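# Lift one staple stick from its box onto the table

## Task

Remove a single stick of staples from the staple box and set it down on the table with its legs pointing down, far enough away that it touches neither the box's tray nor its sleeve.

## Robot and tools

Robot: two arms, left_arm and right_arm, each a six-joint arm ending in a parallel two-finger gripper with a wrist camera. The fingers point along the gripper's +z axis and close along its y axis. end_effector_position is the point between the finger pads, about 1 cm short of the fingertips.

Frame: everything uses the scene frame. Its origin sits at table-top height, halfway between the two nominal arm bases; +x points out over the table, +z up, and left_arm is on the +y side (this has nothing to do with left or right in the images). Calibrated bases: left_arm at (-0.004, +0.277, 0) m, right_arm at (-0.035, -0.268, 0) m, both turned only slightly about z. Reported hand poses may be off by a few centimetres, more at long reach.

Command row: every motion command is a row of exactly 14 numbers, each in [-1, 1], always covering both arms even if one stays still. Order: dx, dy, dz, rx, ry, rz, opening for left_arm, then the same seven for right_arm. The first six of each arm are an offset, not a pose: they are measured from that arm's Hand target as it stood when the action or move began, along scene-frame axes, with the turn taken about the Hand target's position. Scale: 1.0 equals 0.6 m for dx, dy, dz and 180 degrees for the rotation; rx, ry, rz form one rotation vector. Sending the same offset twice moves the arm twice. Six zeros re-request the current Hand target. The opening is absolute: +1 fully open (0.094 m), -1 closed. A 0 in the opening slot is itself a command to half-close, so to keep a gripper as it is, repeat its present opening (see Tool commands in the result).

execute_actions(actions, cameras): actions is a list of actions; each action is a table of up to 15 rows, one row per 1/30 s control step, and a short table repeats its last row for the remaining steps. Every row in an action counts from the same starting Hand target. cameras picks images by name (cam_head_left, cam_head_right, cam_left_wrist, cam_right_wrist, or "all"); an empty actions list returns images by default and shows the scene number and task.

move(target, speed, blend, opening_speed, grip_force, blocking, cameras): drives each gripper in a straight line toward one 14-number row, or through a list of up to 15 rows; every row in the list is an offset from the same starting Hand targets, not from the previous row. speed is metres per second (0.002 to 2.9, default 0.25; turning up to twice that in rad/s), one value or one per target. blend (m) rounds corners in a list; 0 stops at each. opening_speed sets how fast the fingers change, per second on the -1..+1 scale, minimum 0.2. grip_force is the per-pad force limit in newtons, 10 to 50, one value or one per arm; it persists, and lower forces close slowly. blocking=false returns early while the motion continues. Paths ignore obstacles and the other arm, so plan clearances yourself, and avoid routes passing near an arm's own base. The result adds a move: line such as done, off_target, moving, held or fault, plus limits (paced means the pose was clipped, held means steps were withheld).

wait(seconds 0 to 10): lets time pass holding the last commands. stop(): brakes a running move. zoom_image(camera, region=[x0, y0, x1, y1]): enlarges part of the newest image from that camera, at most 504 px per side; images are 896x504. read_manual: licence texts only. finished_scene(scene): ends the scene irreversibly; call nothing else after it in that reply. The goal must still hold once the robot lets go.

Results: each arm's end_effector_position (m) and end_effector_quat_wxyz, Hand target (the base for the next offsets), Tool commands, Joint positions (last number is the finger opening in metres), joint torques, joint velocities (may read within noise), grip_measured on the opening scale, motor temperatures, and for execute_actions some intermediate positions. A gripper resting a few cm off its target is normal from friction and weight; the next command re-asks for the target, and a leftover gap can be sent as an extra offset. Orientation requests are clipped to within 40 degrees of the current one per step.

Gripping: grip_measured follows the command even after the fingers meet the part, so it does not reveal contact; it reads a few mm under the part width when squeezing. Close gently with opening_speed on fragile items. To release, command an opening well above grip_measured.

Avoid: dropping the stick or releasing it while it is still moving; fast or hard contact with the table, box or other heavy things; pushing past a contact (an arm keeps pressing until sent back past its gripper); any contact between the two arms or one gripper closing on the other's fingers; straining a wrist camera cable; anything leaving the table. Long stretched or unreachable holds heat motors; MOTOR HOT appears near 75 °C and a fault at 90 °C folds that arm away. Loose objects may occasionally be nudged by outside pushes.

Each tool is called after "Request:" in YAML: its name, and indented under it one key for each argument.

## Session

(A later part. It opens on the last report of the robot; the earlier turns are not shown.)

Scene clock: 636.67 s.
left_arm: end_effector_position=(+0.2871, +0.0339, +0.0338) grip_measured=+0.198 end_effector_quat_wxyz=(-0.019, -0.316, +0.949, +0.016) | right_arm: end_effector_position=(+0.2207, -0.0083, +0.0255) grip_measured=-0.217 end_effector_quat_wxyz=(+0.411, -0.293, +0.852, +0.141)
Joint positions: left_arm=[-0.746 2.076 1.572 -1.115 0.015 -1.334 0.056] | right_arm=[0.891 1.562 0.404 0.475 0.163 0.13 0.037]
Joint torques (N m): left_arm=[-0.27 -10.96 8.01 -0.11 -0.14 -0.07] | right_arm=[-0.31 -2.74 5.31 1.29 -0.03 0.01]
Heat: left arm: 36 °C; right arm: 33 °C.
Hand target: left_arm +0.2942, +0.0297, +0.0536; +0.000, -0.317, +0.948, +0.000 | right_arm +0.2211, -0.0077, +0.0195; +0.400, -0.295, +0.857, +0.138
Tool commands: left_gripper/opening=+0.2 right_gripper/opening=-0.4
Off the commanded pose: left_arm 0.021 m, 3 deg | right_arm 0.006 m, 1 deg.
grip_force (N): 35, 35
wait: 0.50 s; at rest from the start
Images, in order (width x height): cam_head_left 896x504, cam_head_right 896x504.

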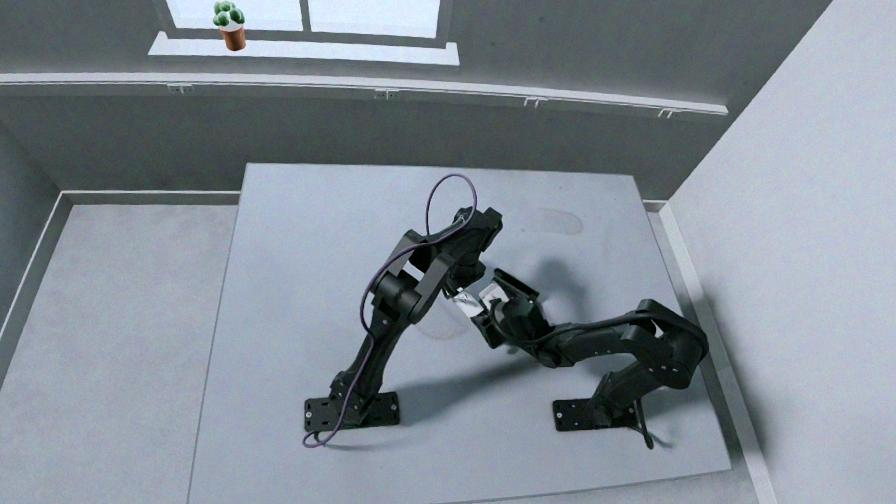

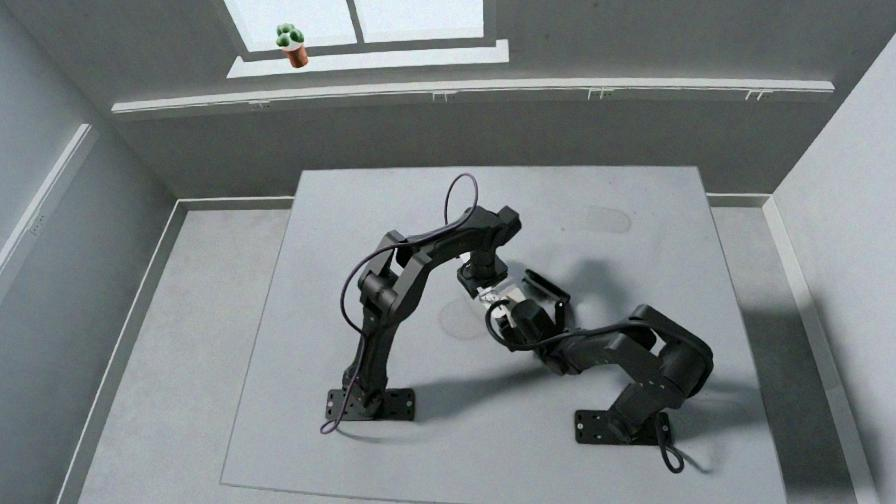

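Request:
move:
  target: [0.0,0.0,0.05,0,0,0,0.2,0,0,0,0,0,0,-0.4]
  speed: 0.1
  cameras: ["cam_left_wrist"]

Scene clock: 658.73 s.
left_arm: end_effector_position=(+0.2893, +0.0320, +0.0642) grip_measured=+0.198 end_effector_quat_wxyz=(-0.018, -0.316, +0.949, +0.015) | right_arm: end_effector_position=(+0.2207, -0.0083, +0.0255) grip_measured=-0.217 end_effector_quat_wxyz=(+0.411, -0.293, +0.852, +0.141)
Joint positions: left_arm=[-0.746 2.059 1.67 -1.226 0.015 -1.334 0.056] | right_arm=[0.891 1.562 0.404 0.475 0.163 0.13 0.037]
Joint torques (N m): left_arm=[-0.29 -10.97 7.86 -0.1 -0.13 -0.08] | right_arm=[-0.44 -2.8 5.44 1.35 -0.06 0.03]
Heat: left arm: 36 °C; right arm: 33 °C.
Hand target: left_arm +0.2943, +0.0297, +0.0837; +0.000, -0.317, +0.948, +0.000 | right_arm +0.2211, -0.0077, +0.0195; +0.400, -0.295, +0.857, +0.138
Off the commanded pose: left_arm 0.020 m, 3 deg | right_arm 0.006 m, 1 deg.
grip_force (N): 35, 35
move: off_target (left_arm)
camera_calibration:
cam_left_wrist: T_world_to_cam=[[0.596399, -0.80226, -0.0262128, -0.144841], [-0.691946, -0.530395, 0.489788, 0.217235], [-0.40684, -0.273971, -0.871447, 0.275914], [0, 0, 0, 1]] pos_world=[0.34895, 0.0746126, 0.130249]
Images, in order (width x height): cam_left_wrist 896x504.

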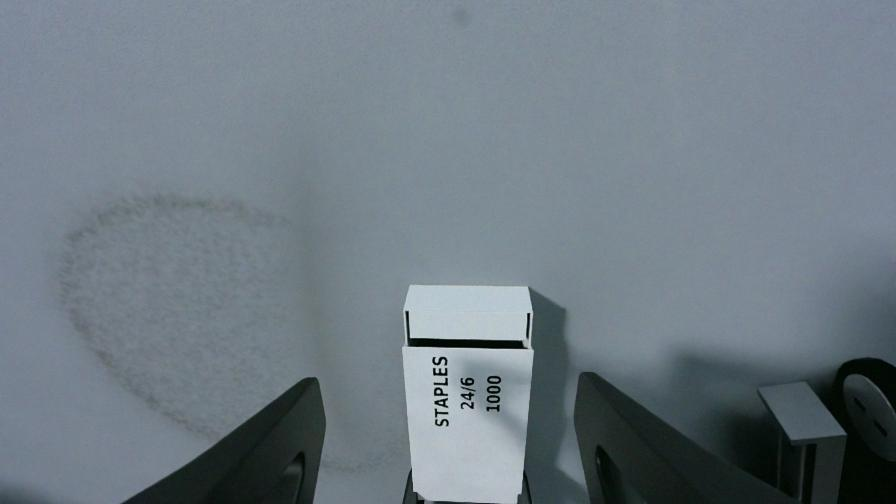

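Request:
move:
  target: [0.007,-0.0007,-0.0645,0,0,0,0.2,0,0,0,0,0,0,-0.4]
  speed: 0.1
  cameras: ["cam_left_wrist"]

Scene clock: 683.87 s.
left_arm: end_effector_position=(+0.2949, +0.0274, +0.0477) grip_measured=+0.198 end_effector_quat_wxyz=(-0.007, -0.316, +0.949, -0.002) | right_arm: end_effector_position=(+0.2207, -0.0083, +0.0255) grip_measured=-0.217 end_effector_quat_wxyz=(+0.411, -0.293, +0.852, +0.141)
Joint positions: left_arm=[-0.746 2.06 1.606 -1.121 0.015 -1.334 0.056] | right_arm=[0.891 1.562 0.404 0.475 0.163 0.13 0.037]
Joint torques (N m): left_arm=[0.2 -8.12 4.89 0.3 -0.14 0] | right_arm=[-0.25 -2.74 5.31 1.32 -0.06 -0.01]
Heat: left arm: 36 °C; right arm: 33 °C.
Hand target: left_arm +0.2985, +0.0293, +0.0449; +0.000, -0.317, +0.948, +0.000 | right_arm +0.2211, -0.0077, +0.0195; +0.400, -0.295, +0.857, +0.138
Off the commanded pose: left_arm 0.005 m, 1 deg | right_arm 0.006 m, 1 deg.
grip_force (N): 35, 35
move: done
camera_calibration:
cam_left_wrist: T_world_to_cam=[[0.596649, -0.802408, 0.0123011, -0.154199], [-0.706734, -0.518123, 0.481742, 0.231176], [-0.38018, -0.296124, -0.876227, 0.255388], [0, 0, 0, 1]] pos_world=[0.352476, 0.0716742, 0.114308]
Images, in order (width x height): cam_left_wrist 896x504.

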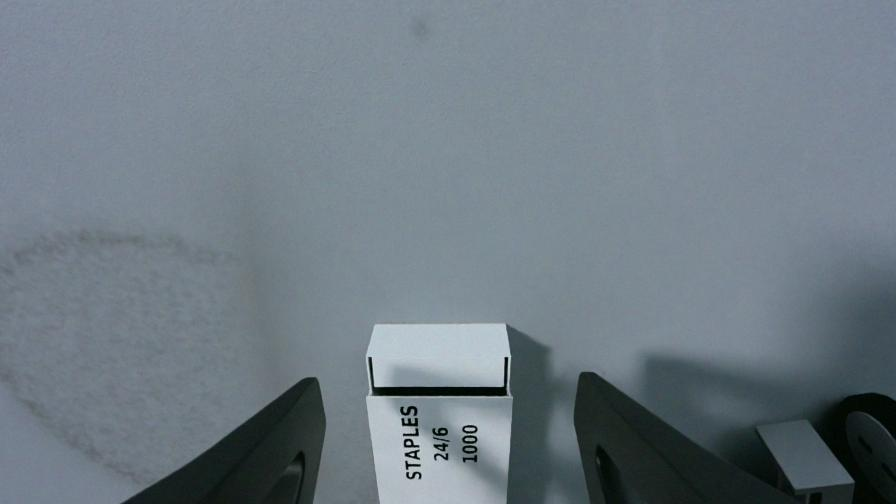

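Request:
move:
  target: [0.0058,0.0098,-0.0083,0,0,0,0.2,0,0,0,0,0,0,-0.4]
  speed: 0.1
  cameras: ["cam_left_wrist"]

Scene clock: 695.43 s.
left_arm: end_effector_position=(+0.2979, +0.0321, +0.0431) grip_measured=+0.198 end_effector_quat_wxyz=(-0.007, -0.318, +0.948, -0.003) | right_arm: end_effector_position=(+0.2207, -0.0083, +0.0255) grip_measured=-0.217 end_effector_quat_wxyz=(+0.411, -0.293, +0.852, +0.141)
Joint positions: left_arm=[-0.732 2.06 1.588 -1.102 0.015 -1.324 0.056] | right_arm=[0.891 1.562 0.404 0.475 0.163 0.13 0.037]
Joint torques (N m): left_arm=[0.46 -8.05 4.79 0.3 -0.14 0.1] | right_arm=[-0.29 -2.67 5.38 1.28 -0.01 0.02]
Heat: left arm: 35 °C; right arm: 33 °C.
Hand target: left_arm +0.3020, +0.0351, +0.0399; +0.000, -0.317, +0.948, +0.000 | right_arm +0.2211, -0.0077, +0.0195; +0.400, -0.295, +0.857, +0.138
Off the commanded pose: left_arm 0.006 m, 1 deg | right_arm 0.006 m, 1 deg.
grip_force (N): 35, 35
move: done
camera_calibration:
cam_left_wrist: T_world_to_cam=[[0.600272, -0.799674, 0.0139603, -0.153554], [-0.705012, -0.520811, 0.481367, 0.237443], [-0.377666, -0.298793, -0.876408, 0.253374], [0, 0, 0, 1]] pos_world=[0.355265, 0.0765766, 0.109906]
Images, in order (width x height): cam_left_wrist 896x504.

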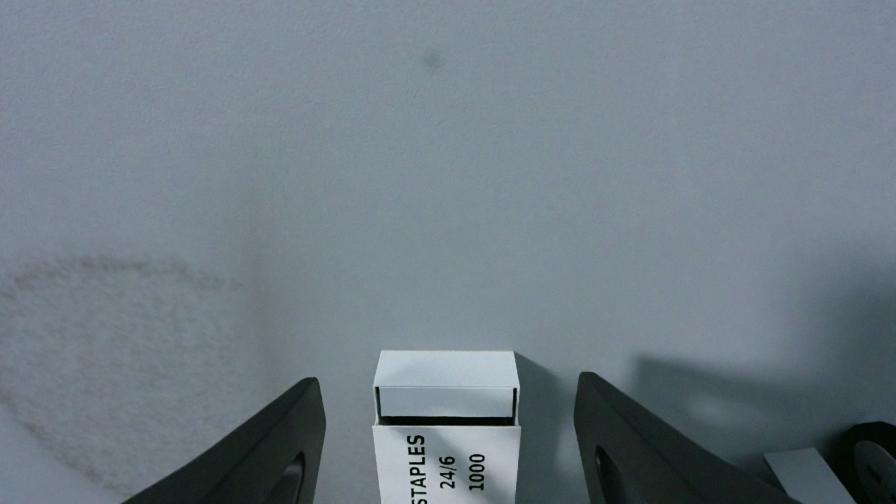

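Request:
move:
  target: [0.001,0.001,-0.041,0,0,0,0.2,0,0,0,0,0,0,-0.4]
  speed: 0.06
  cameras: ["cam_left_wrist","cam_right_wrist"]

Scene clock: 702.43 s.
left_arm: end_effector_position=(+0.2989, +0.0315, +0.0198) grip_measured=+0.198 end_effector_quat_wxyz=(-0.006, -0.317, +0.949, -0.004) | right_arm: end_effector_position=(+0.2207, -0.0083, +0.0255) grip_measured=-0.217 end_effector_quat_wxyz=(+0.411, -0.293, +0.852, +0.141)
Joint positions: left_arm=[-0.732 2.085 1.53 -1.015 0.014 -1.321 0.056] | right_arm=[0.891 1.562 0.404 0.475 0.163 0.13 0.037]
Joint torques (N m): left_arm=[0.61 -8.01 4.42 0.3 -0.13 0.09] | right_arm=[-0.34 -2.69 5.23 1.37 0.01 0.05]
Heat: left arm: 35 °C; right arm: 33 °C.
Hand target: left_arm +0.3026, +0.0358, +0.0153; +0.000, -0.317, +0.948, +0.000 | right_arm +0.2211, -0.0077, +0.0195; +0.400, -0.295, +0.857, +0.138
Off the commanded pose: left_arm 0.007 m, 1 deg | right_arm 0.006 m, 1 deg.
grip_force (N): 35, 35
move: done
camera_calibration:
cam_left_wrist: T_world_to_cam=[[0.598011, -0.801297, 0.0174819, -0.153559], [-0.70812, -0.518004, 0.479831, 0.249938], [-0.375431, -0.299323, -0.877187, 0.232386], [0, 0, 0, 1]] pos_world=[0.356062, 0.075981, 0.0866026]
cam_right_wrist: T_world_to_cam=[[0.615234, -0.788089, 0.0200523, -0.145997], [-0.701389, -0.558809, -0.442477, 0.197788], [0.359917, 0.258162, -0.896556, 0.0371353], [0, 0, 0, 1]] pos_world=[0.215184, -0.0141201, 0.123738]
Images, in order (width x height): cam_left_wrist 896x504, cam_right_wrist 896x504.

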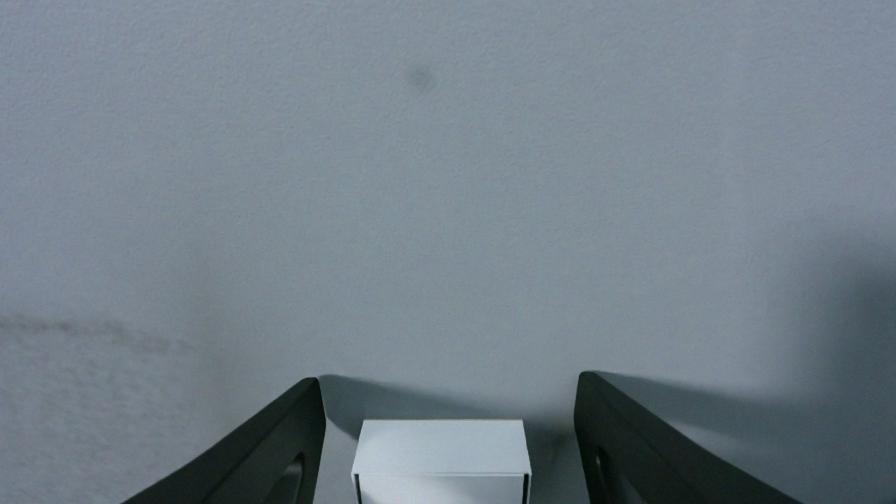

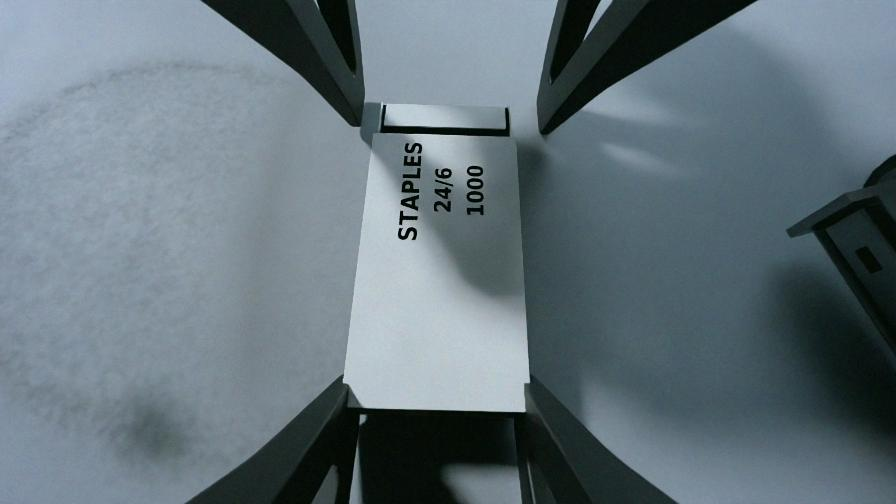

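Request:
move:
  target: [-0.0117,-0.0033,-0.004,0,0,0,0.2,0,0,0,0,0,0,-0.4]
  speed: 0.06
  cameras: ["cam_left_wrist"]

Scene clock: 716.67 s.
left_arm: end_effector_position=(+0.2984, +0.0318, +0.0179) grip_measured=+0.198 end_effector_quat_wxyz=(-0.004, -0.316, +0.949, -0.006) | right_arm: end_effector_position=(+0.2207, -0.0083, +0.0255) grip_measured=-0.217 end_effector_quat_wxyz=(+0.411, -0.293, +0.852, +0.141)
Joint positions: left_arm=[-0.732 2.081 1.516 -1.001 0.014 -1.321 0.056] | right_arm=[0.891 1.562 0.404 0.475 0.163 0.13 0.037]
Joint torques (N m): left_arm=[-0.54 -8.55 3.12 0.35 -0.13 -0.09] | right_arm=[-0.46 -2.78 5.08 1.34 -0.04 0.03]
Heat: left arm: 35 °C; right arm: 33 °C.
Hand target: left_arm +0.2955, +0.0338, +0.0129; +0.000, -0.317, +0.948, +0.000 | right_arm +0.2211, -0.0077, +0.0195; +0.400, -0.295, +0.857, +0.138
Off the commanded pose: left_arm 0.006 m, 1 deg | right_arm 0.006 m, 1 deg.
grip_force (N): 35, 35
move: done
camera_calibration:
cam_left_wrist: T_world_to_cam=[[0.59802, -0.801192, 0.0215219, -0.152973], [-0.709627, -0.516811, 0.47889, 0.251141], [-0.37256, -0.301658, -0.877611, 0.229913], [0, 0, 0, 1]] pos_world=[0.355354, 0.0765873, 0.084798]
Images, in order (width x height): cam_left_wrist 896x504.

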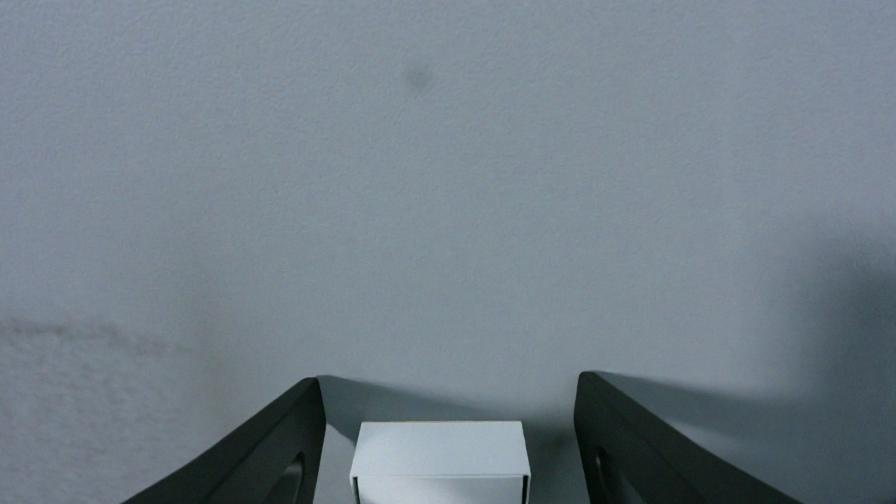

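Request:
move:
  target: [-0.0067,-0.0067,0.001,0,0,0,0.2,0,0,0,0,0,0,-0.4]
  speed: 0.06
  cameras: ["cam_left_wrist"]

Scene clock: 722.33 s.
left_arm: end_effector_position=(+0.2964, +0.0294, +0.0180) grip_measured=+0.198 end_effector_quat_wxyz=(-0.002, -0.318, +0.948, -0.004) | right_arm: end_effector_position=(+0.2207, -0.0083, +0.0255) grip_measured=-0.217 end_effector_quat_wxyz=(+0.411, -0.293, +0.852, +0.141)
Joint positions: left_arm=[-0.742 2.081 1.516 -1.001 0.008 -1.335 0.056] | right_arm=[0.891 1.562 0.404 0.475 0.163 0.13 0.037]
Joint torques (N m): left_arm=[-0.88 -8.72 2.96 0.35 -0.08 -0.1] | right_arm=[-0.39 -2.88 5.33 1.33 -0.04 0.02]
Heat: left arm: 35 °C; right arm: 33 °C.
Hand target: left_arm +0.2915, +0.0298, +0.0135; +0.000, -0.317, +0.949, +0.000 | right_arm +0.2211, -0.0077, +0.0195; +0.400, -0.295, +0.857, +0.138
Off the commanded pose: left_arm 0.007 m, 1 deg | right_arm 0.006 m, 1 deg.
grip_force (N): 35, 35
move: done
camera_calibration:
cam_left_wrist: T_world_to_cam=[[0.600381, -0.799453, 0.0204142, -0.154558], [-0.709829, -0.520969, 0.474062, 0.248698], [-0.368356, -0.299109, -0.880255, 0.227261], [0, 0, 0, 1]] pos_world=[0.35304, 0.0739771, 0.0853049]
Images, in order (width x height): cam_left_wrist 896x504.

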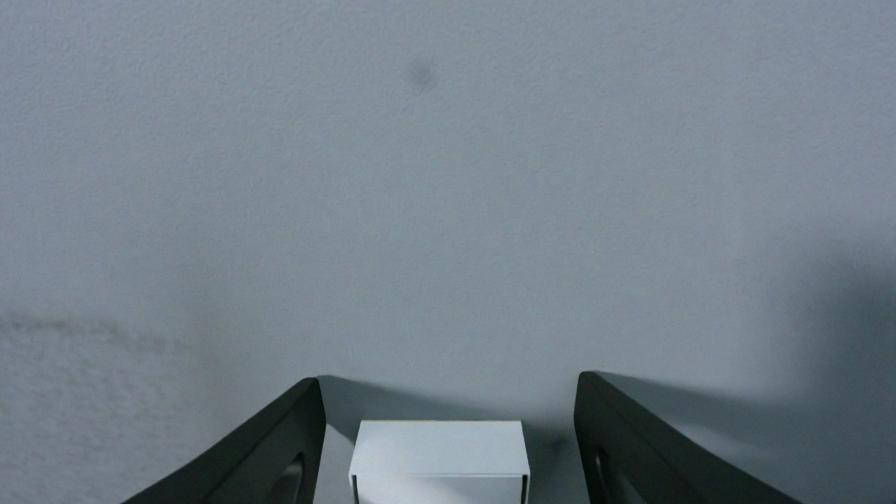

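Request:
wait:
  seconds: 0.3
  cameras: ["cam_left_wrist","cam_right_wrist"]

Scene clock: 732.60 s.
left_arm: end_effector_position=(+0.2965, +0.0295, +0.0180) grip_measured=+0.198 end_effector_quat_wxyz=(-0.002, -0.318, +0.948, -0.004) | right_arm: end_effector_position=(+0.2207, -0.0083, +0.0255) grip_measured=-0.217 end_effector_quat_wxyz=(+0.411, -0.293, +0.852, +0.141)
Joint positions: left_arm=[-0.742 2.081 1.516 -1.001 0.008 -1.336 0.056] | right_arm=[0.891 1.562 0.404 0.475 0.163 0.13 0.037]
Joint torques (N m): left_arm=[-0.84 -8.69 2.93 0.33 -0.06 -0.09] | right_arm=[-0.34 -2.8 5.11 1.35 -0.03 0.04]
Heat: left arm: 34 °C; right arm: 33 °C.
Hand target: left_arm +0.2915, +0.0298, +0.0135; +0.000, -0.317, +0.948, +0.000 | right_arm +0.2211, -0.0077, +0.0195; +0.400, -0.295, +0.857, +0.138
Tool commands: left_gripper/opening=+0.2 right_gripper/opening=-0.4
Off the commanded pose: left_arm 0.007 m, 1 deg | right_arm 0.006 m, 1 deg.
grip_force (N): 35, 35
wait: 0.30 s; at rest from the start
camera_calibration:
cam_left_wrist: T_world_to_cam=[[0.600992, -0.798997, 0.0203039, -0.154718], [-0.709536, -0.521662, 0.473738, 0.248723], [-0.367923, -0.299119, -0.880432, 0.227154], [0, 0, 0, 1]] pos_world=[0.353038, 0.0740763, 0.0853054]
cam_right_wrist: T_world_to_cam=[[0.615234, -0.788089, 0.0200523, -0.145997], [-0.701389, -0.558809, -0.442477, 0.197788], [0.359917, 0.258162, -0.896556, 0.0371353], [0, 0, 0, 1]] pos_world=[0.215184, -0.0141201, 0.123738]
Images, in order (width x height): cam_left_wrist 896x504, cam_right_wrist 896x504.

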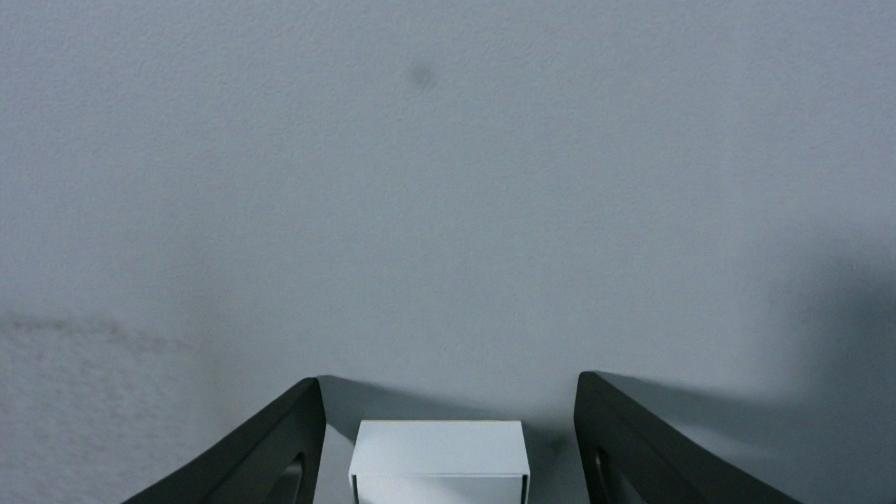

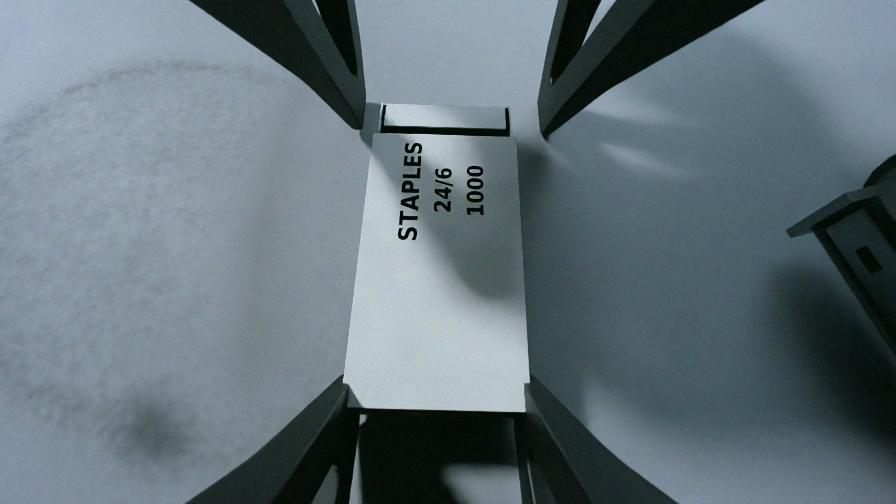

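Request:
move:
  target: [-0.0067,-0.005,0.006,0,0,0,0.2,0,0,0,0,0,0,-0.4]
  speed: 0.06
  cameras: []

Request:
wait:
  seconds: 0.2
  cameras: ["cam_left_wrist","cam_right_wrist"]

Scene clock: 749.50 s.
left_arm: end_effector_position=(+0.2957, +0.0287, +0.0183) grip_measured=+0.198 end_effector_quat_wxyz=(+0.004, -0.321, +0.947, -0.002) | right_arm: end_effector_position=(+0.2207, -0.0083, +0.0255) grip_measured=-0.217 end_effector_quat_wxyz=(+0.411, -0.293, +0.852, +0.141)
Joint positions: left_arm=[-0.751 2.079 1.514 -0.999 -0.005 -1.35 0.056] | right_arm=[0.891 1.562 0.404 0.475 0.163 0.13 0.037]
Joint torques (N m): left_arm=[-1.17 -9.16 3.36 0.21 0.08 -0.07] | right_arm=[-0.2 -2.82 5.14 1.32 -0.06 0.05]
Heat: left arm: 34 °C; right arm: 33 °C.
Hand target: left_arm +0.2874, +0.0267, +0.0171; +0.000, -0.317, +0.949, +0.000 | right_arm +0.2211, -0.0077, +0.0195; +0.400, -0.295, +0.857, +0.138
Off the commanded pose: left_arm 0.008 m, 1 deg | right_arm 0.006 m, 1 deg.
grip_force (N): 35, 35
move: done
No camera images: "cameras" was empty.

Scene clock: 749.70 s.
left_arm: end_effector_position=(+0.2957, +0.0287, +0.0183) grip_measured=+0.198 end_effector_quat_wxyz=(+0.004, -0.321, +0.947, -0.002) | right_arm: end_effector_position=(+0.2207, -0.0083, +0.0255) grip_measured=-0.217 end_effector_quat_wxyz=(+0.411, -0.293, +0.852, +0.141)
Joint positions: left_arm=[-0.751 2.079 1.514 -0.999 -0.005 -1.351 0.056] | right_arm=[0.891 1.562 0.404 0.475 0.163 0.13 0.037]
Joint torques (N m): left_arm=[-1.13 -9.14 3.32 0.22 0.07 -0.06] | right_arm=[-0.35 -2.67 5.18 1.34 -0.03 0.02]
Heat: left arm: 34 °C; right arm: 33 °C.
Hand target: left_arm +0.2874, +0.0267, +0.0171; +0.000, -0.317, +0.949, +0.000 | right_arm +0.2211, -0.0077, +0.0195; +0.400, -0.295, +0.857, +0.138
Tool commands: left_gripper/opening=+0.2 right_gripper/opening=-0.4
Off the commanded pose: left_arm 0.008 m, 1 deg | right_arm 0.006 m, 1 deg.
grip_force (N): 35, 35
wait: 0.20 s; at rest by 0.17 s
camera_calibration:
cam_left_wrist: T_world_to_cam=[[0.605727, -0.795451, 0.0187863, -0.156309], [-0.71068, -0.530255, 0.462345, 0.248401], [-0.357811, -0.293406, -0.886501, 0.223835], [0, 0, 0, 1]] pos_world=[0.351305, 0.0730541, 0.0865196]
cam_right_wrist: T_world_to_cam=[[0.615234, -0.788089, 0.0200523, -0.145997], [-0.701389, -0.558809, -0.442477, 0.197788], [0.359917, 0.258162, -0.896556, 0.0371353], [0, 0, 0, 1]] pos_world=[0.215184, -0.0141201, 0.123738]
Images, in order (width x height): cam_left_wrist 896x504, cam_right_wrist 896x504.

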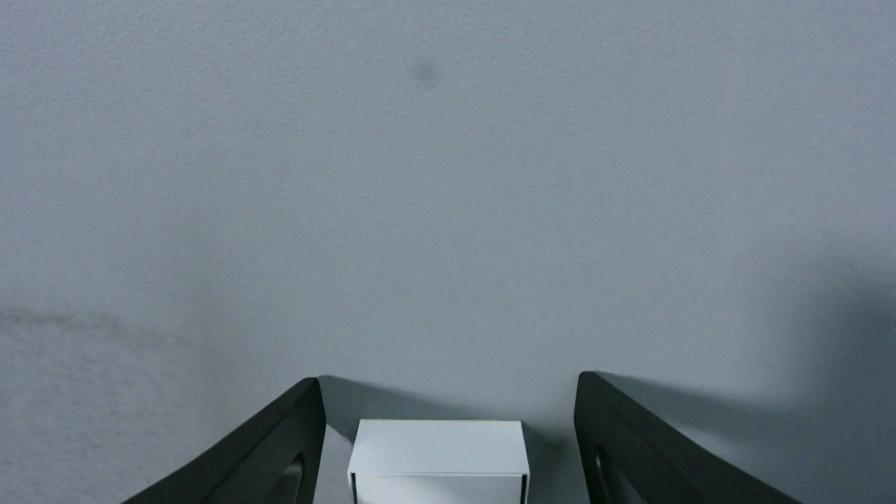

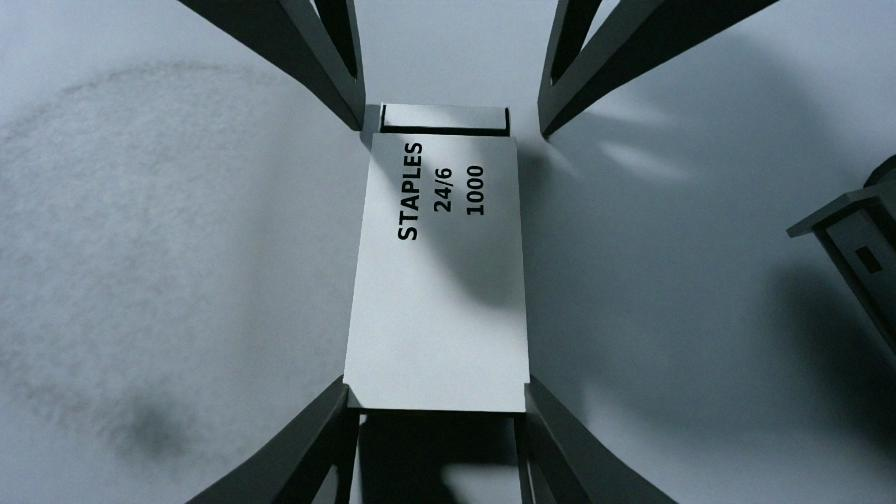

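Request:
move:
  target:
    - [0.0143,0.0088,0.08,0,0,0,0.2,0,0,0,0,0,0,-0.4]
    - [0.0143,0.0088,0.022,0,0,0,0.2,0,0,0,0,0,0,-0.4]
  speed: 0.1
  cameras: []

Request:
wait:
  seconds: 0.2
  cameras: ["cam_left_wrist","cam_right_wrist"]

Scene clock: 760.40 s.
left_arm: end_effector_position=(+0.2930, +0.0315, +0.0306) grip_measured=+0.198 end_effector_quat_wxyz=(-0.003, -0.317, +0.948, +0.005) | right_arm: end_effector_position=(+0.2207, -0.0083, +0.0255) grip_measured=-0.217 end_effector_quat_wxyz=(+0.411, -0.293, +0.852, +0.141)
Joint positions: left_arm=[-0.748 2.067 1.547 -1.062 0 -1.339 0.056] | right_arm=[0.891 1.562 0.404 0.475 0.163 0.13 0.037]
Joint torques (N m): left_arm=[0.44 -8.54 4.82 0.27 0.01 0.08] | right_arm=[-0.18 -2.56 5.16 1.34 -0.09 0.04]
Heat: left arm: 34 °C; right arm: 33 °C.
Hand target: left_arm +0.2961, +0.0320, +0.0303; +0.000, -0.317, +0.949, +0.000 | right_arm +0.2211, -0.0077, +0.0195; +0.400, -0.295, +0.857, +0.138
Off the commanded pose: left_arm 0.003 m, 1 deg | right_arm 0.006 m, 1 deg.
grip_force (N): 35, 35
move: done
No camera images: "cameras" was empty.

Scene clock: 760.60 s.
left_arm: end_effector_position=(+0.2930, +0.0315, +0.0306) grip_measured=+0.198 end_effector_quat_wxyz=(-0.003, -0.317, +0.948, +0.005) | right_arm: end_effector_position=(+0.2207, -0.0083, +0.0255) grip_measured=-0.217 end_effector_quat_wxyz=(+0.411, -0.293, +0.852, +0.141)
Joint positions: left_arm=[-0.748 2.067 1.547 -1.062 0 -1.339 0.056] | right_arm=[0.891 1.562 0.404 0.475 0.163 0.13 0.037]
Joint torques (N m): left_arm=[0.46 -8.57 4.81 0.28 0.01 0.09] | right_arm=[-0.57 -2.8 5.22 1.31 -0.04 0.05]
Heat: left arm: 34 °C; right arm: 33 °C.
Hand target: left_arm +0.2960, +0.0321, +0.0303; +0.000, -0.317, +0.949, +0.000 | right_arm +0.2211, -0.0077, +0.0195; +0.400, -0.295, +0.857, +0.138
Tool commands: left_gripper/opening=+0.2 right_gripper/opening=-0.4
Off the commanded pose: left_arm 0.003 m, 1 deg | right_arm 0.006 m, 1 deg.
grip_force (N): 35, 35
wait: 0.20 s; at rest by 0.17 s
camera_calibration:
cam_left_wrist: T_world_to_cam=[[0.599239, -0.800566, 0.00249178, -0.150083], [-0.707215, -0.5279, 0.470285, 0.240999], [-0.375179, -0.283575, -0.882511, 0.239314], [0, 0, 0, 1]] pos_world=[0.35016, 0.0749361, 0.0982333]
cam_right_wrist: T_world_to_cam=[[0.615234, -0.788089, 0.0200523, -0.145997], [-0.701389, -0.558809, -0.442477, 0.197788], [0.359917, 0.258162, -0.896556, 0.0371353], [0, 0, 0, 1]] pos_world=[0.215184, -0.0141201, 0.123738]
Images, in order (width x height): cam_left_wrist 896x504, cam_right_wrist 896x504.

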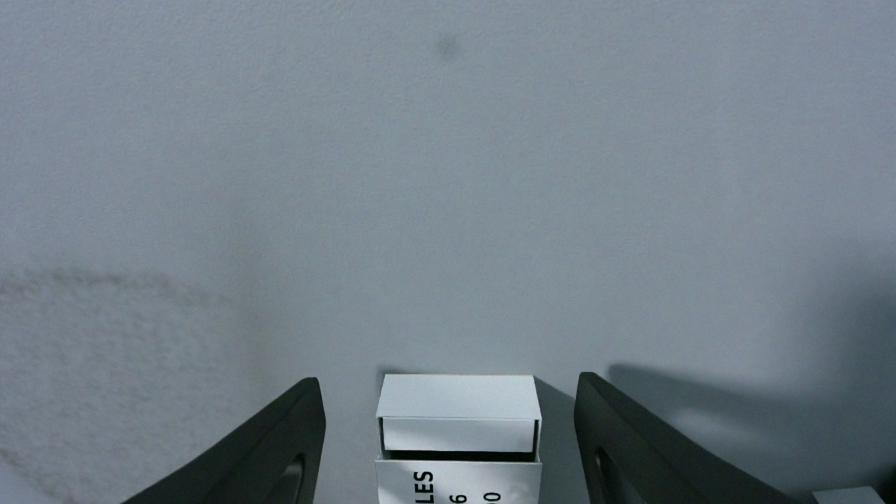

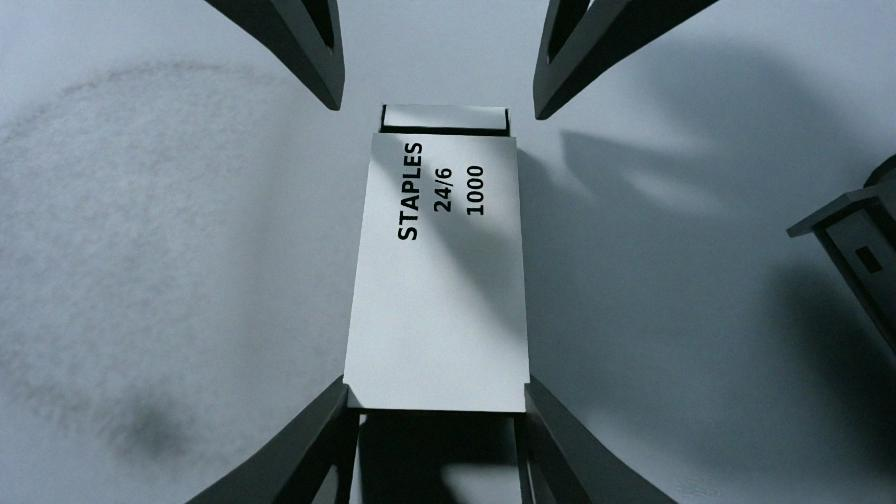

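Request:
move:
  target: [0.0045,-0.001,-0.016,0,0,0,0.2,0,0,0,0,0,0,-0.4]
  speed: 0.06
  cameras: []

Request:
wait:
  seconds: 0.2
  cameras: ["cam_left_wrist","cam_right_wrist"]

Scene clock: 770.10 s.
left_arm: end_effector_position=(+0.2962, +0.0305, +0.0234) grip_measured=+0.198 end_effector_quat_wxyz=(-0.001, -0.318, +0.948, +0.002) | right_arm: end_effector_position=(+0.2207, -0.0083, +0.0255) grip_measured=-0.217 end_effector_quat_wxyz=(+0.411, -0.293, +0.852, +0.141)
Joint positions: left_arm=[-0.744 2.08 1.538 -1.033 0 -1.336 0.056] | right_arm=[0.891 1.562 0.404 0.475 0.163 0.13 0.037]
Joint torques (N m): left_arm=[0.44 -8.17 4.77 0.29 0.01 0.09] | right_arm=[-0.24 -2.7 5.41 1.3 -0.04 0]
Heat: left arm: 34 °C; right arm: 33 °C.
Hand target: left_arm +0.2987, +0.0315, +0.0207; +0.000, -0.317, +0.948, +0.000 | right_arm +0.2211, -0.0077, +0.0195; +0.400, -0.295, +0.857, +0.138
Off the commanded pose: left_arm 0.004 m, 0 deg | right_arm 0.006 m, 1 deg.
grip_force (N): 35, 35
move: done
No camera images: "cameras" was empty.

Scene clock: 770.30 s.
left_arm: end_effector_position=(+0.2962, +0.0305, +0.0234) grip_measured=+0.198 end_effector_quat_wxyz=(-0.001, -0.318, +0.948, +0.002) | right_arm: end_effector_position=(+0.2207, -0.0083, +0.0255) grip_measured=-0.217 end_effector_quat_wxyz=(+0.411, -0.293, +0.852, +0.141)
Joint positions: left_arm=[-0.744 2.08 1.538 -1.032 0 -1.336 0.056] | right_arm=[0.891 1.562 0.404 0.475 0.163 0.13 0.037]
Joint torques (N m): left_arm=[0.44 -8.18 4.79 0.3 0.01 0.08] | right_arm=[-0.34 -2.76 5.14 1.35 -0.04 0.03]
Heat: left arm: 34 °C; right arm: 33 °C.
Hand target: left_arm +0.2987, +0.0314, +0.0207; +0.000, -0.317, +0.948, +0.000 | right_arm +0.2211, -0.0077, +0.0195; +0.400, -0.295, +0.857, +0.138
Tool commands: left_gripper/opening=+0.2 right_gripper/opening=-0.4
Off the commanded pose: left_arm 0.004 m, 0 deg | right_arm 0.006 m, 1 deg.
grip_force (N): 35, 35
wait: 0.20 s; at rest by 0.17 s
camera_calibration:
cam_left_wrist: T_world_to_cam=[[0.599807, -0.800091, 0.00926293, -0.153199], [-0.709182, -0.526223, 0.469202, 0.246689], [-0.37053, -0.288, -0.883042, 0.232665], [0, 0, 0, 1]] pos_world=[0.353046, 0.0742475, 0.0911254]
cam_right_wrist: T_world_to_cam=[[0.615234, -0.788089, 0.0200523, -0.145997], [-0.701389, -0.558809, -0.442477, 0.197788], [0.359917, 0.258162, -0.896556, 0.0371353], [0, 0, 0, 1]] pos_world=[0.215184, -0.0141201, 0.123738]
Images, in order (width x height): cam_left_wrist 896x504, cam_right_wrist 896x504.

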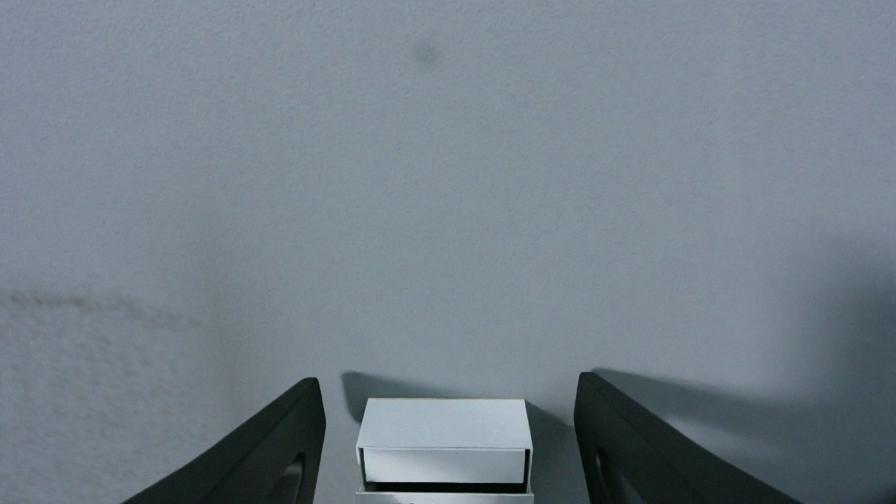

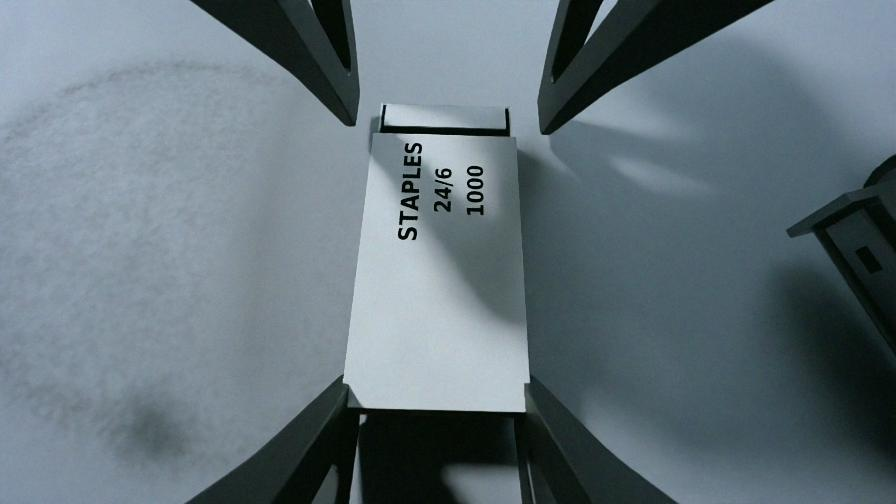

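Request:
move:
  target: [0,0,0,0,0,0,-0.55,0,0,0,0,0,0,-0.5]
  speed: 0.06
  opening_speed: 0.5
  cameras: []

Request:
move:
  target: [0.04,0.03,0.0,0,0,0,-0.55,0,0,0,0,0,0,-0.5]
  speed: 0.04
  cameras: ["cam_left_wrist","cam_right_wrist"]

Scene clock: 779.50 s.
left_arm: end_effector_position=(+0.2962, +0.0305, +0.0234) grip_measured=-0.246 end_effector_quat_wxyz=(-0.001, -0.317, +0.948, +0.002) | right_arm: end_effector_position=(+0.2206, -0.0084, +0.0253) grip_measured=-0.217 end_effector_quat_wxyz=(+0.410, -0.293, +0.852, +0.141)
Joint positions: left_arm=[-0.744 2.08 1.538 -1.032 0 -1.336 0.035] | right_arm=[0.891 1.562 0.404 0.474 0.163 0.13 0.037]
Joint torques (N m): left_arm=[0.44 -8.16 4.77 0.29 0 0.09] | right_arm=[-0.16 -2.62 5.34 1.35 -0.09 0.01]
Heat: left arm: 34 °C; right arm: 33 °C.
Hand target: left_arm +0.2987, +0.0315, +0.0207; +0.000, -0.317, +0.949, +0.000 | right_arm +0.2211, -0.0077, +0.0195; +0.400, -0.295, +0.857, +0.138
Off the commanded pose: left_arm 0.004 m, 0 deg | right_arm 0.006 m, 1 deg.
grip_force (N): 35, 35
move: done
No camera images: "cameras" was empty.

Scene clock: 780.60 s.
left_arm: end_effector_position=(+0.3003, +0.0355, +0.0219) grip_measured=-0.246 end_effector_quat_wxyz=(-0.034, -0.313, +0.949, -0.012) | right_arm: end_effector_position=(+0.2231, -0.0055, +0.0293) grip_measured=-0.217 end_effector_quat_wxyz=(+0.416, -0.291, +0.849, +0.144)
Joint positions: left_arm=[-0.695 2.097 1.555 -1.049 0.07 -1.277 0.035] | right_arm=[0.891 1.562 0.413 0.479 0.163 0.13 0.037]
Joint torques (N m): left_arm=[2.21 -7.46 7.41 0.25 -0.74 0.23] | right_arm=[-0.24 -2.67 4.72 1.27 -0.04 0.05]
Heat: left arm: 34 °C; right arm: 33 °C.
Hand target: left_arm +0.3226, +0.0495, +0.0206; +0.000, -0.317, +0.949, +0.000 | right_arm +0.2211, -0.0077, +0.0195; +0.400, -0.295, +0.857, +0.138
Off the commanded pose: left_arm 0.026 m, 4 deg | right_arm 0.010 m, 2 deg.
grip_force (N): 35, 35
move: off_target (left_arm)
camera_calibration:
cam_left_wrist: T_world_to_cam=[[0.59287, -0.805168, 0.014449, -0.14947], [-0.686608, -0.496032, 0.531528, 0.243653], [-0.420803, -0.325048, -0.846917, 0.249957], [0, 0, 0, 1]] pos_world=[0.361093, 0.0817597, 0.084344]
cam_right_wrist: T_world_to_cam=[[0.615018, -0.788322, 0.017344, -0.145193], [-0.697705, -0.554306, -0.45382, 0.202199], [0.36737, 0.267007, -0.890924, 0.0373026], [0, 0, 0, 1]] pos_world=[0.216667, -0.0123392, 0.127514]
Images, in order (width x height): cam_left_wrist 896x504, cam_right_wrist 896x504.

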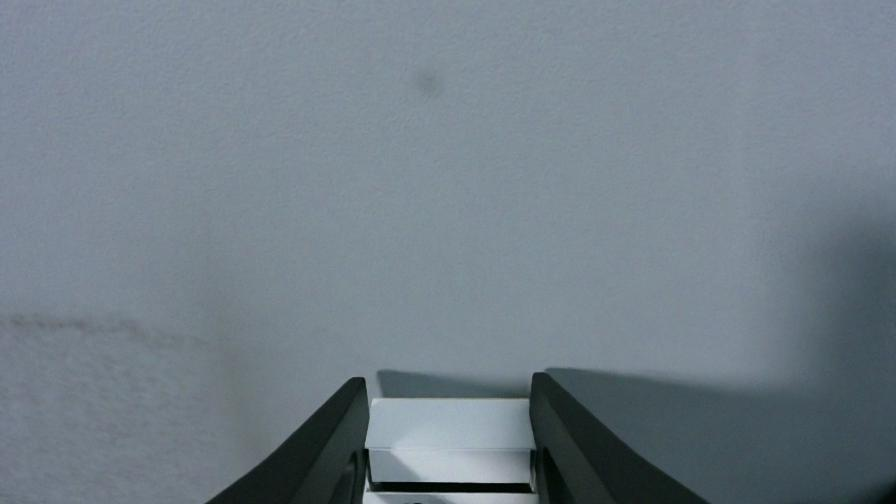

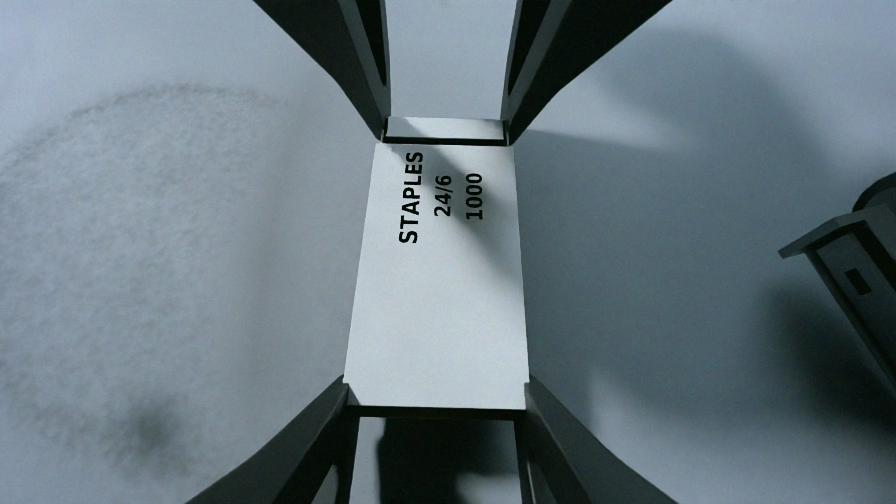

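Request:
move:
  target: [0.0,0.0,0.003,0,0,0,-0.65,-0.035,-0.026,-0.005,0,0,0,-0.65]
  speed: 0.03
  opening_speed: 0.5
  cameras: ["cam_left_wrist","cam_right_wrist"]

Scene clock: 788.63 s.
left_arm: end_effector_position=(+0.2920, +0.0313, +0.0218) grip_measured=-0.246 end_effector_quat_wxyz=(-0.059, -0.313, +0.948, -0.018) | right_arm: end_effector_position=(+0.2136, -0.0112, +0.0295) grip_measured=-0.217 end_effector_quat_wxyz=(+0.426, -0.291, +0.844, +0.148)
Joint positions: left_arm=[-0.695 2.1 1.555 -1.065 0.117 -1.277 0.035] | right_arm=[0.908 1.53 0.352 0.531 0.175 0.134 0.037]
Joint torques (N m): left_arm=[2.21 -7.95 7.84 0.28 -1.21 0.21] | right_arm=[0.65 -5.86 2.04 0.94 0.09 0.15]
Heat: left arm: 34 °C; right arm: 32 °C.
Hand target: left_arm +0.3228, +0.0495, +0.0225; +0.000, -0.317, +0.949, +0.000 | right_arm +0.2001, -0.0235, +0.0164; +0.400, -0.295, +0.857, +0.138
Off the commanded pose: left_arm 0.036 m, 7 deg | right_arm 0.022 m, 4 deg.
grip_force (N): 35, 35
move: off_target (left_arm, right_arm)
camera_calibration:
cam_left_wrist: T_world_to_cam=[[0.594497, -0.804035, 0.0100923, -0.148333], [-0.662303, -0.482507, 0.573185, 0.227512], [-0.455991, -0.347441, -0.819364, 0.255321], [0, 0, 0, 1]] pos_world=[0.35529, 0.0792206, 0.0802911]
cam_right_wrist: T_world_to_cam=[[0.618134, -0.785884, 0.0172392, -0.144506], [-0.686374, -0.550294, -0.475465, 0.190774], [0.383147, 0.282069, -0.879565, 0.0389628], [0, 0, 0, 1]] pos_world=[0.205338, -0.0195733, 0.127468]
Images, in order (width x height): cam_left_wrist 896x504, cam_right_wrist 896x504.

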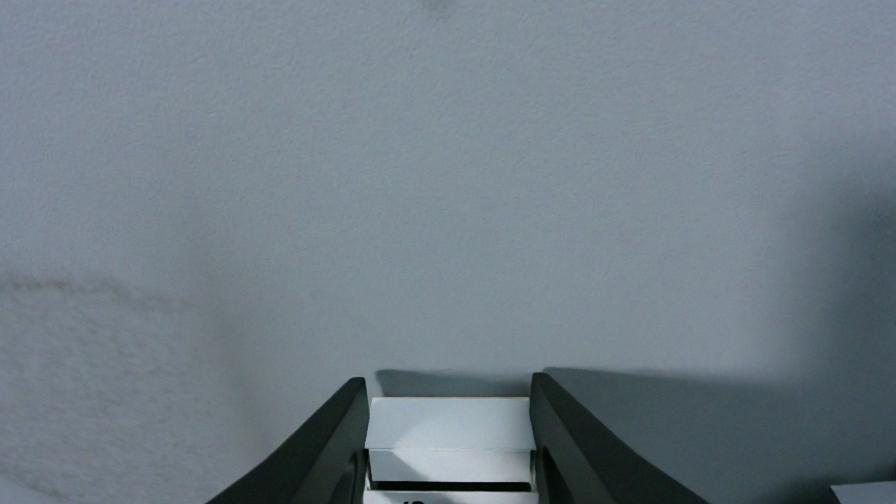

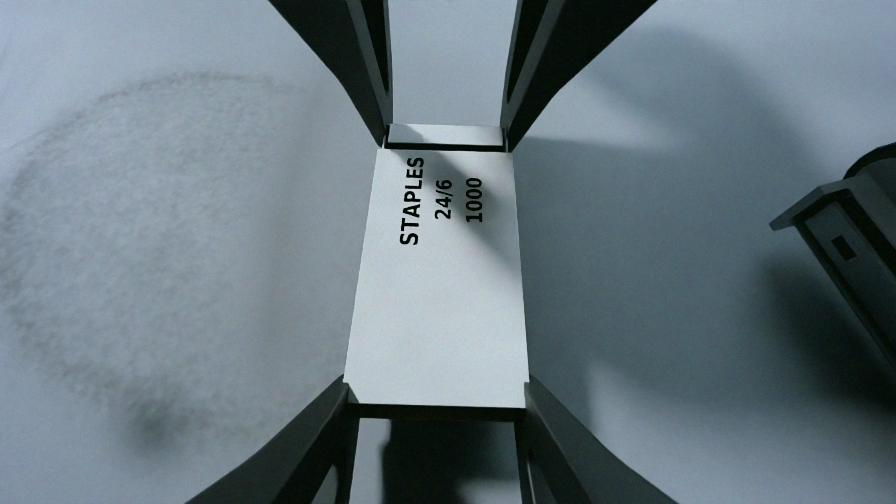

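Request:
move:
  target: [-0.04,-0.025,0.0,0,0,0,-0.65,0.018,0.016,0.0,0,0,0,-0.65]
  speed: 0.06
  cameras: []

Request:
move:
  target: [0,0,0.0,0,0,0,-0.65,0,0,0,0,0,0,-0.27]
  speed: 0.03
  opening_speed: 0.5
  cameras: ["cam_right_wrist"]

Scene clock: 805.10 s.
left_arm: end_effector_position=(+0.2889, +0.0281, +0.0215) grip_measured=-0.246 end_effector_quat_wxyz=(-0.033, -0.314, +0.949, -0.003) | right_arm: end_effector_position=(+0.2126, -0.0123, +0.0255) grip_measured=-0.217 end_effector_quat_wxyz=(+0.417, -0.293, +0.848, +0.144)
Joint positions: left_arm=[-0.734 2.092 1.546 -1.055 0.058 -1.318 0.035] | right_arm=[0.908 1.536 0.36 0.508 0.175 0.137 0.037]
Joint torques (N m): left_arm=[0.12 -9.55 3.71 0.44 -0.59 -0.06] | right_arm=[-0.17 -2.67 5.03 1.16 -0.03 0.1]
Heat: left arm: 34 °C; right arm: 32 °C.
Hand target: left_arm +0.2987, +0.0345, +0.0225; +0.000, -0.317, +0.949, +0.000 | right_arm +0.2109, -0.0138, +0.0164; +0.400, -0.295, +0.857, +0.138
Off the commanded pose: left_arm 0.012 m, 4 deg | right_arm 0.009 m, 2 deg.
grip_force (N): 35, 35
move: off_target (left_arm)
No camera images: "cameras" was empty.

Scene clock: 806.07 s.
left_arm: end_effector_position=(+0.2889, +0.0280, +0.0215) grip_measured=-0.246 end_effector_quat_wxyz=(-0.033, -0.314, +0.949, -0.003) | right_arm: end_effector_position=(+0.2126, -0.0123, +0.0255) grip_measured=-0.217 end_effector_quat_wxyz=(+0.417, -0.293, +0.848, +0.144)
Joint positions: left_arm=[-0.734 2.092 1.546 -1.055 0.058 -1.318 0.035] | right_arm=[0.908 1.536 0.36 0.508 0.175 0.137 0.037]
Joint torques (N m): left_arm=[0.16 -9.55 3.69 0.44 -0.6 -0.06] | right_arm=[-0.1 -2.54 5.09 1.19 -0.01 0.11]
Heat: left arm: 34 °C; right arm: 32 °C.
Hand target: left_arm +0.2987, +0.0344, +0.0225; +0.000, -0.317, +0.949, +0.000 | right_arm +0.2109, -0.0138, +0.0165; +0.400, -0.295, +0.857, +0.138
Off the commanded pose: left_arm 0.012 m, 4 deg | right_arm 0.009 m, 2 deg.
grip_force (N): 35, 35
move: off_target (left_arm)
camera_calibration:
cam_right_wrist: T_world_to_cam=[[0.617013, -0.786706, 0.0197284, -0.14458], [-0.694574, -0.556197, -0.456302, 0.188814], [0.369948, 0.267841, -0.889606, 0.0388947], [0, 0, 0, 1]] pos_world=[0.205964, -0.0191421, 0.123609]
Images, in order (width x height): cam_right_wrist 896x504.

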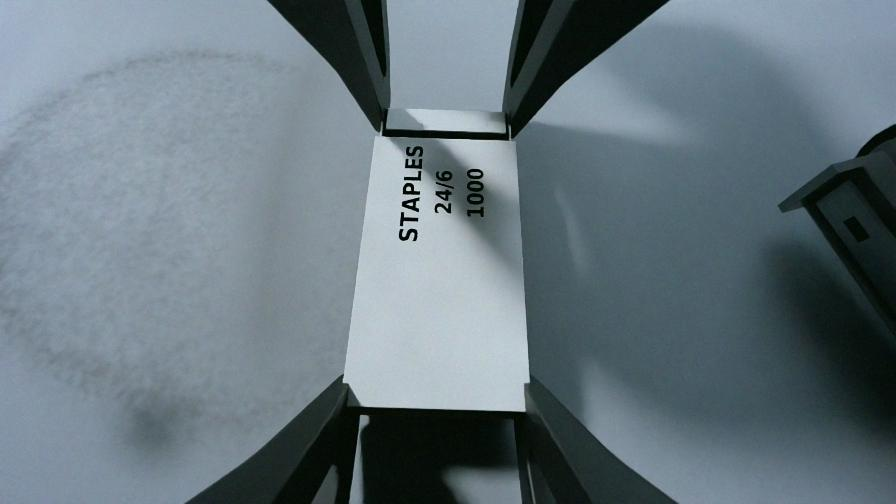

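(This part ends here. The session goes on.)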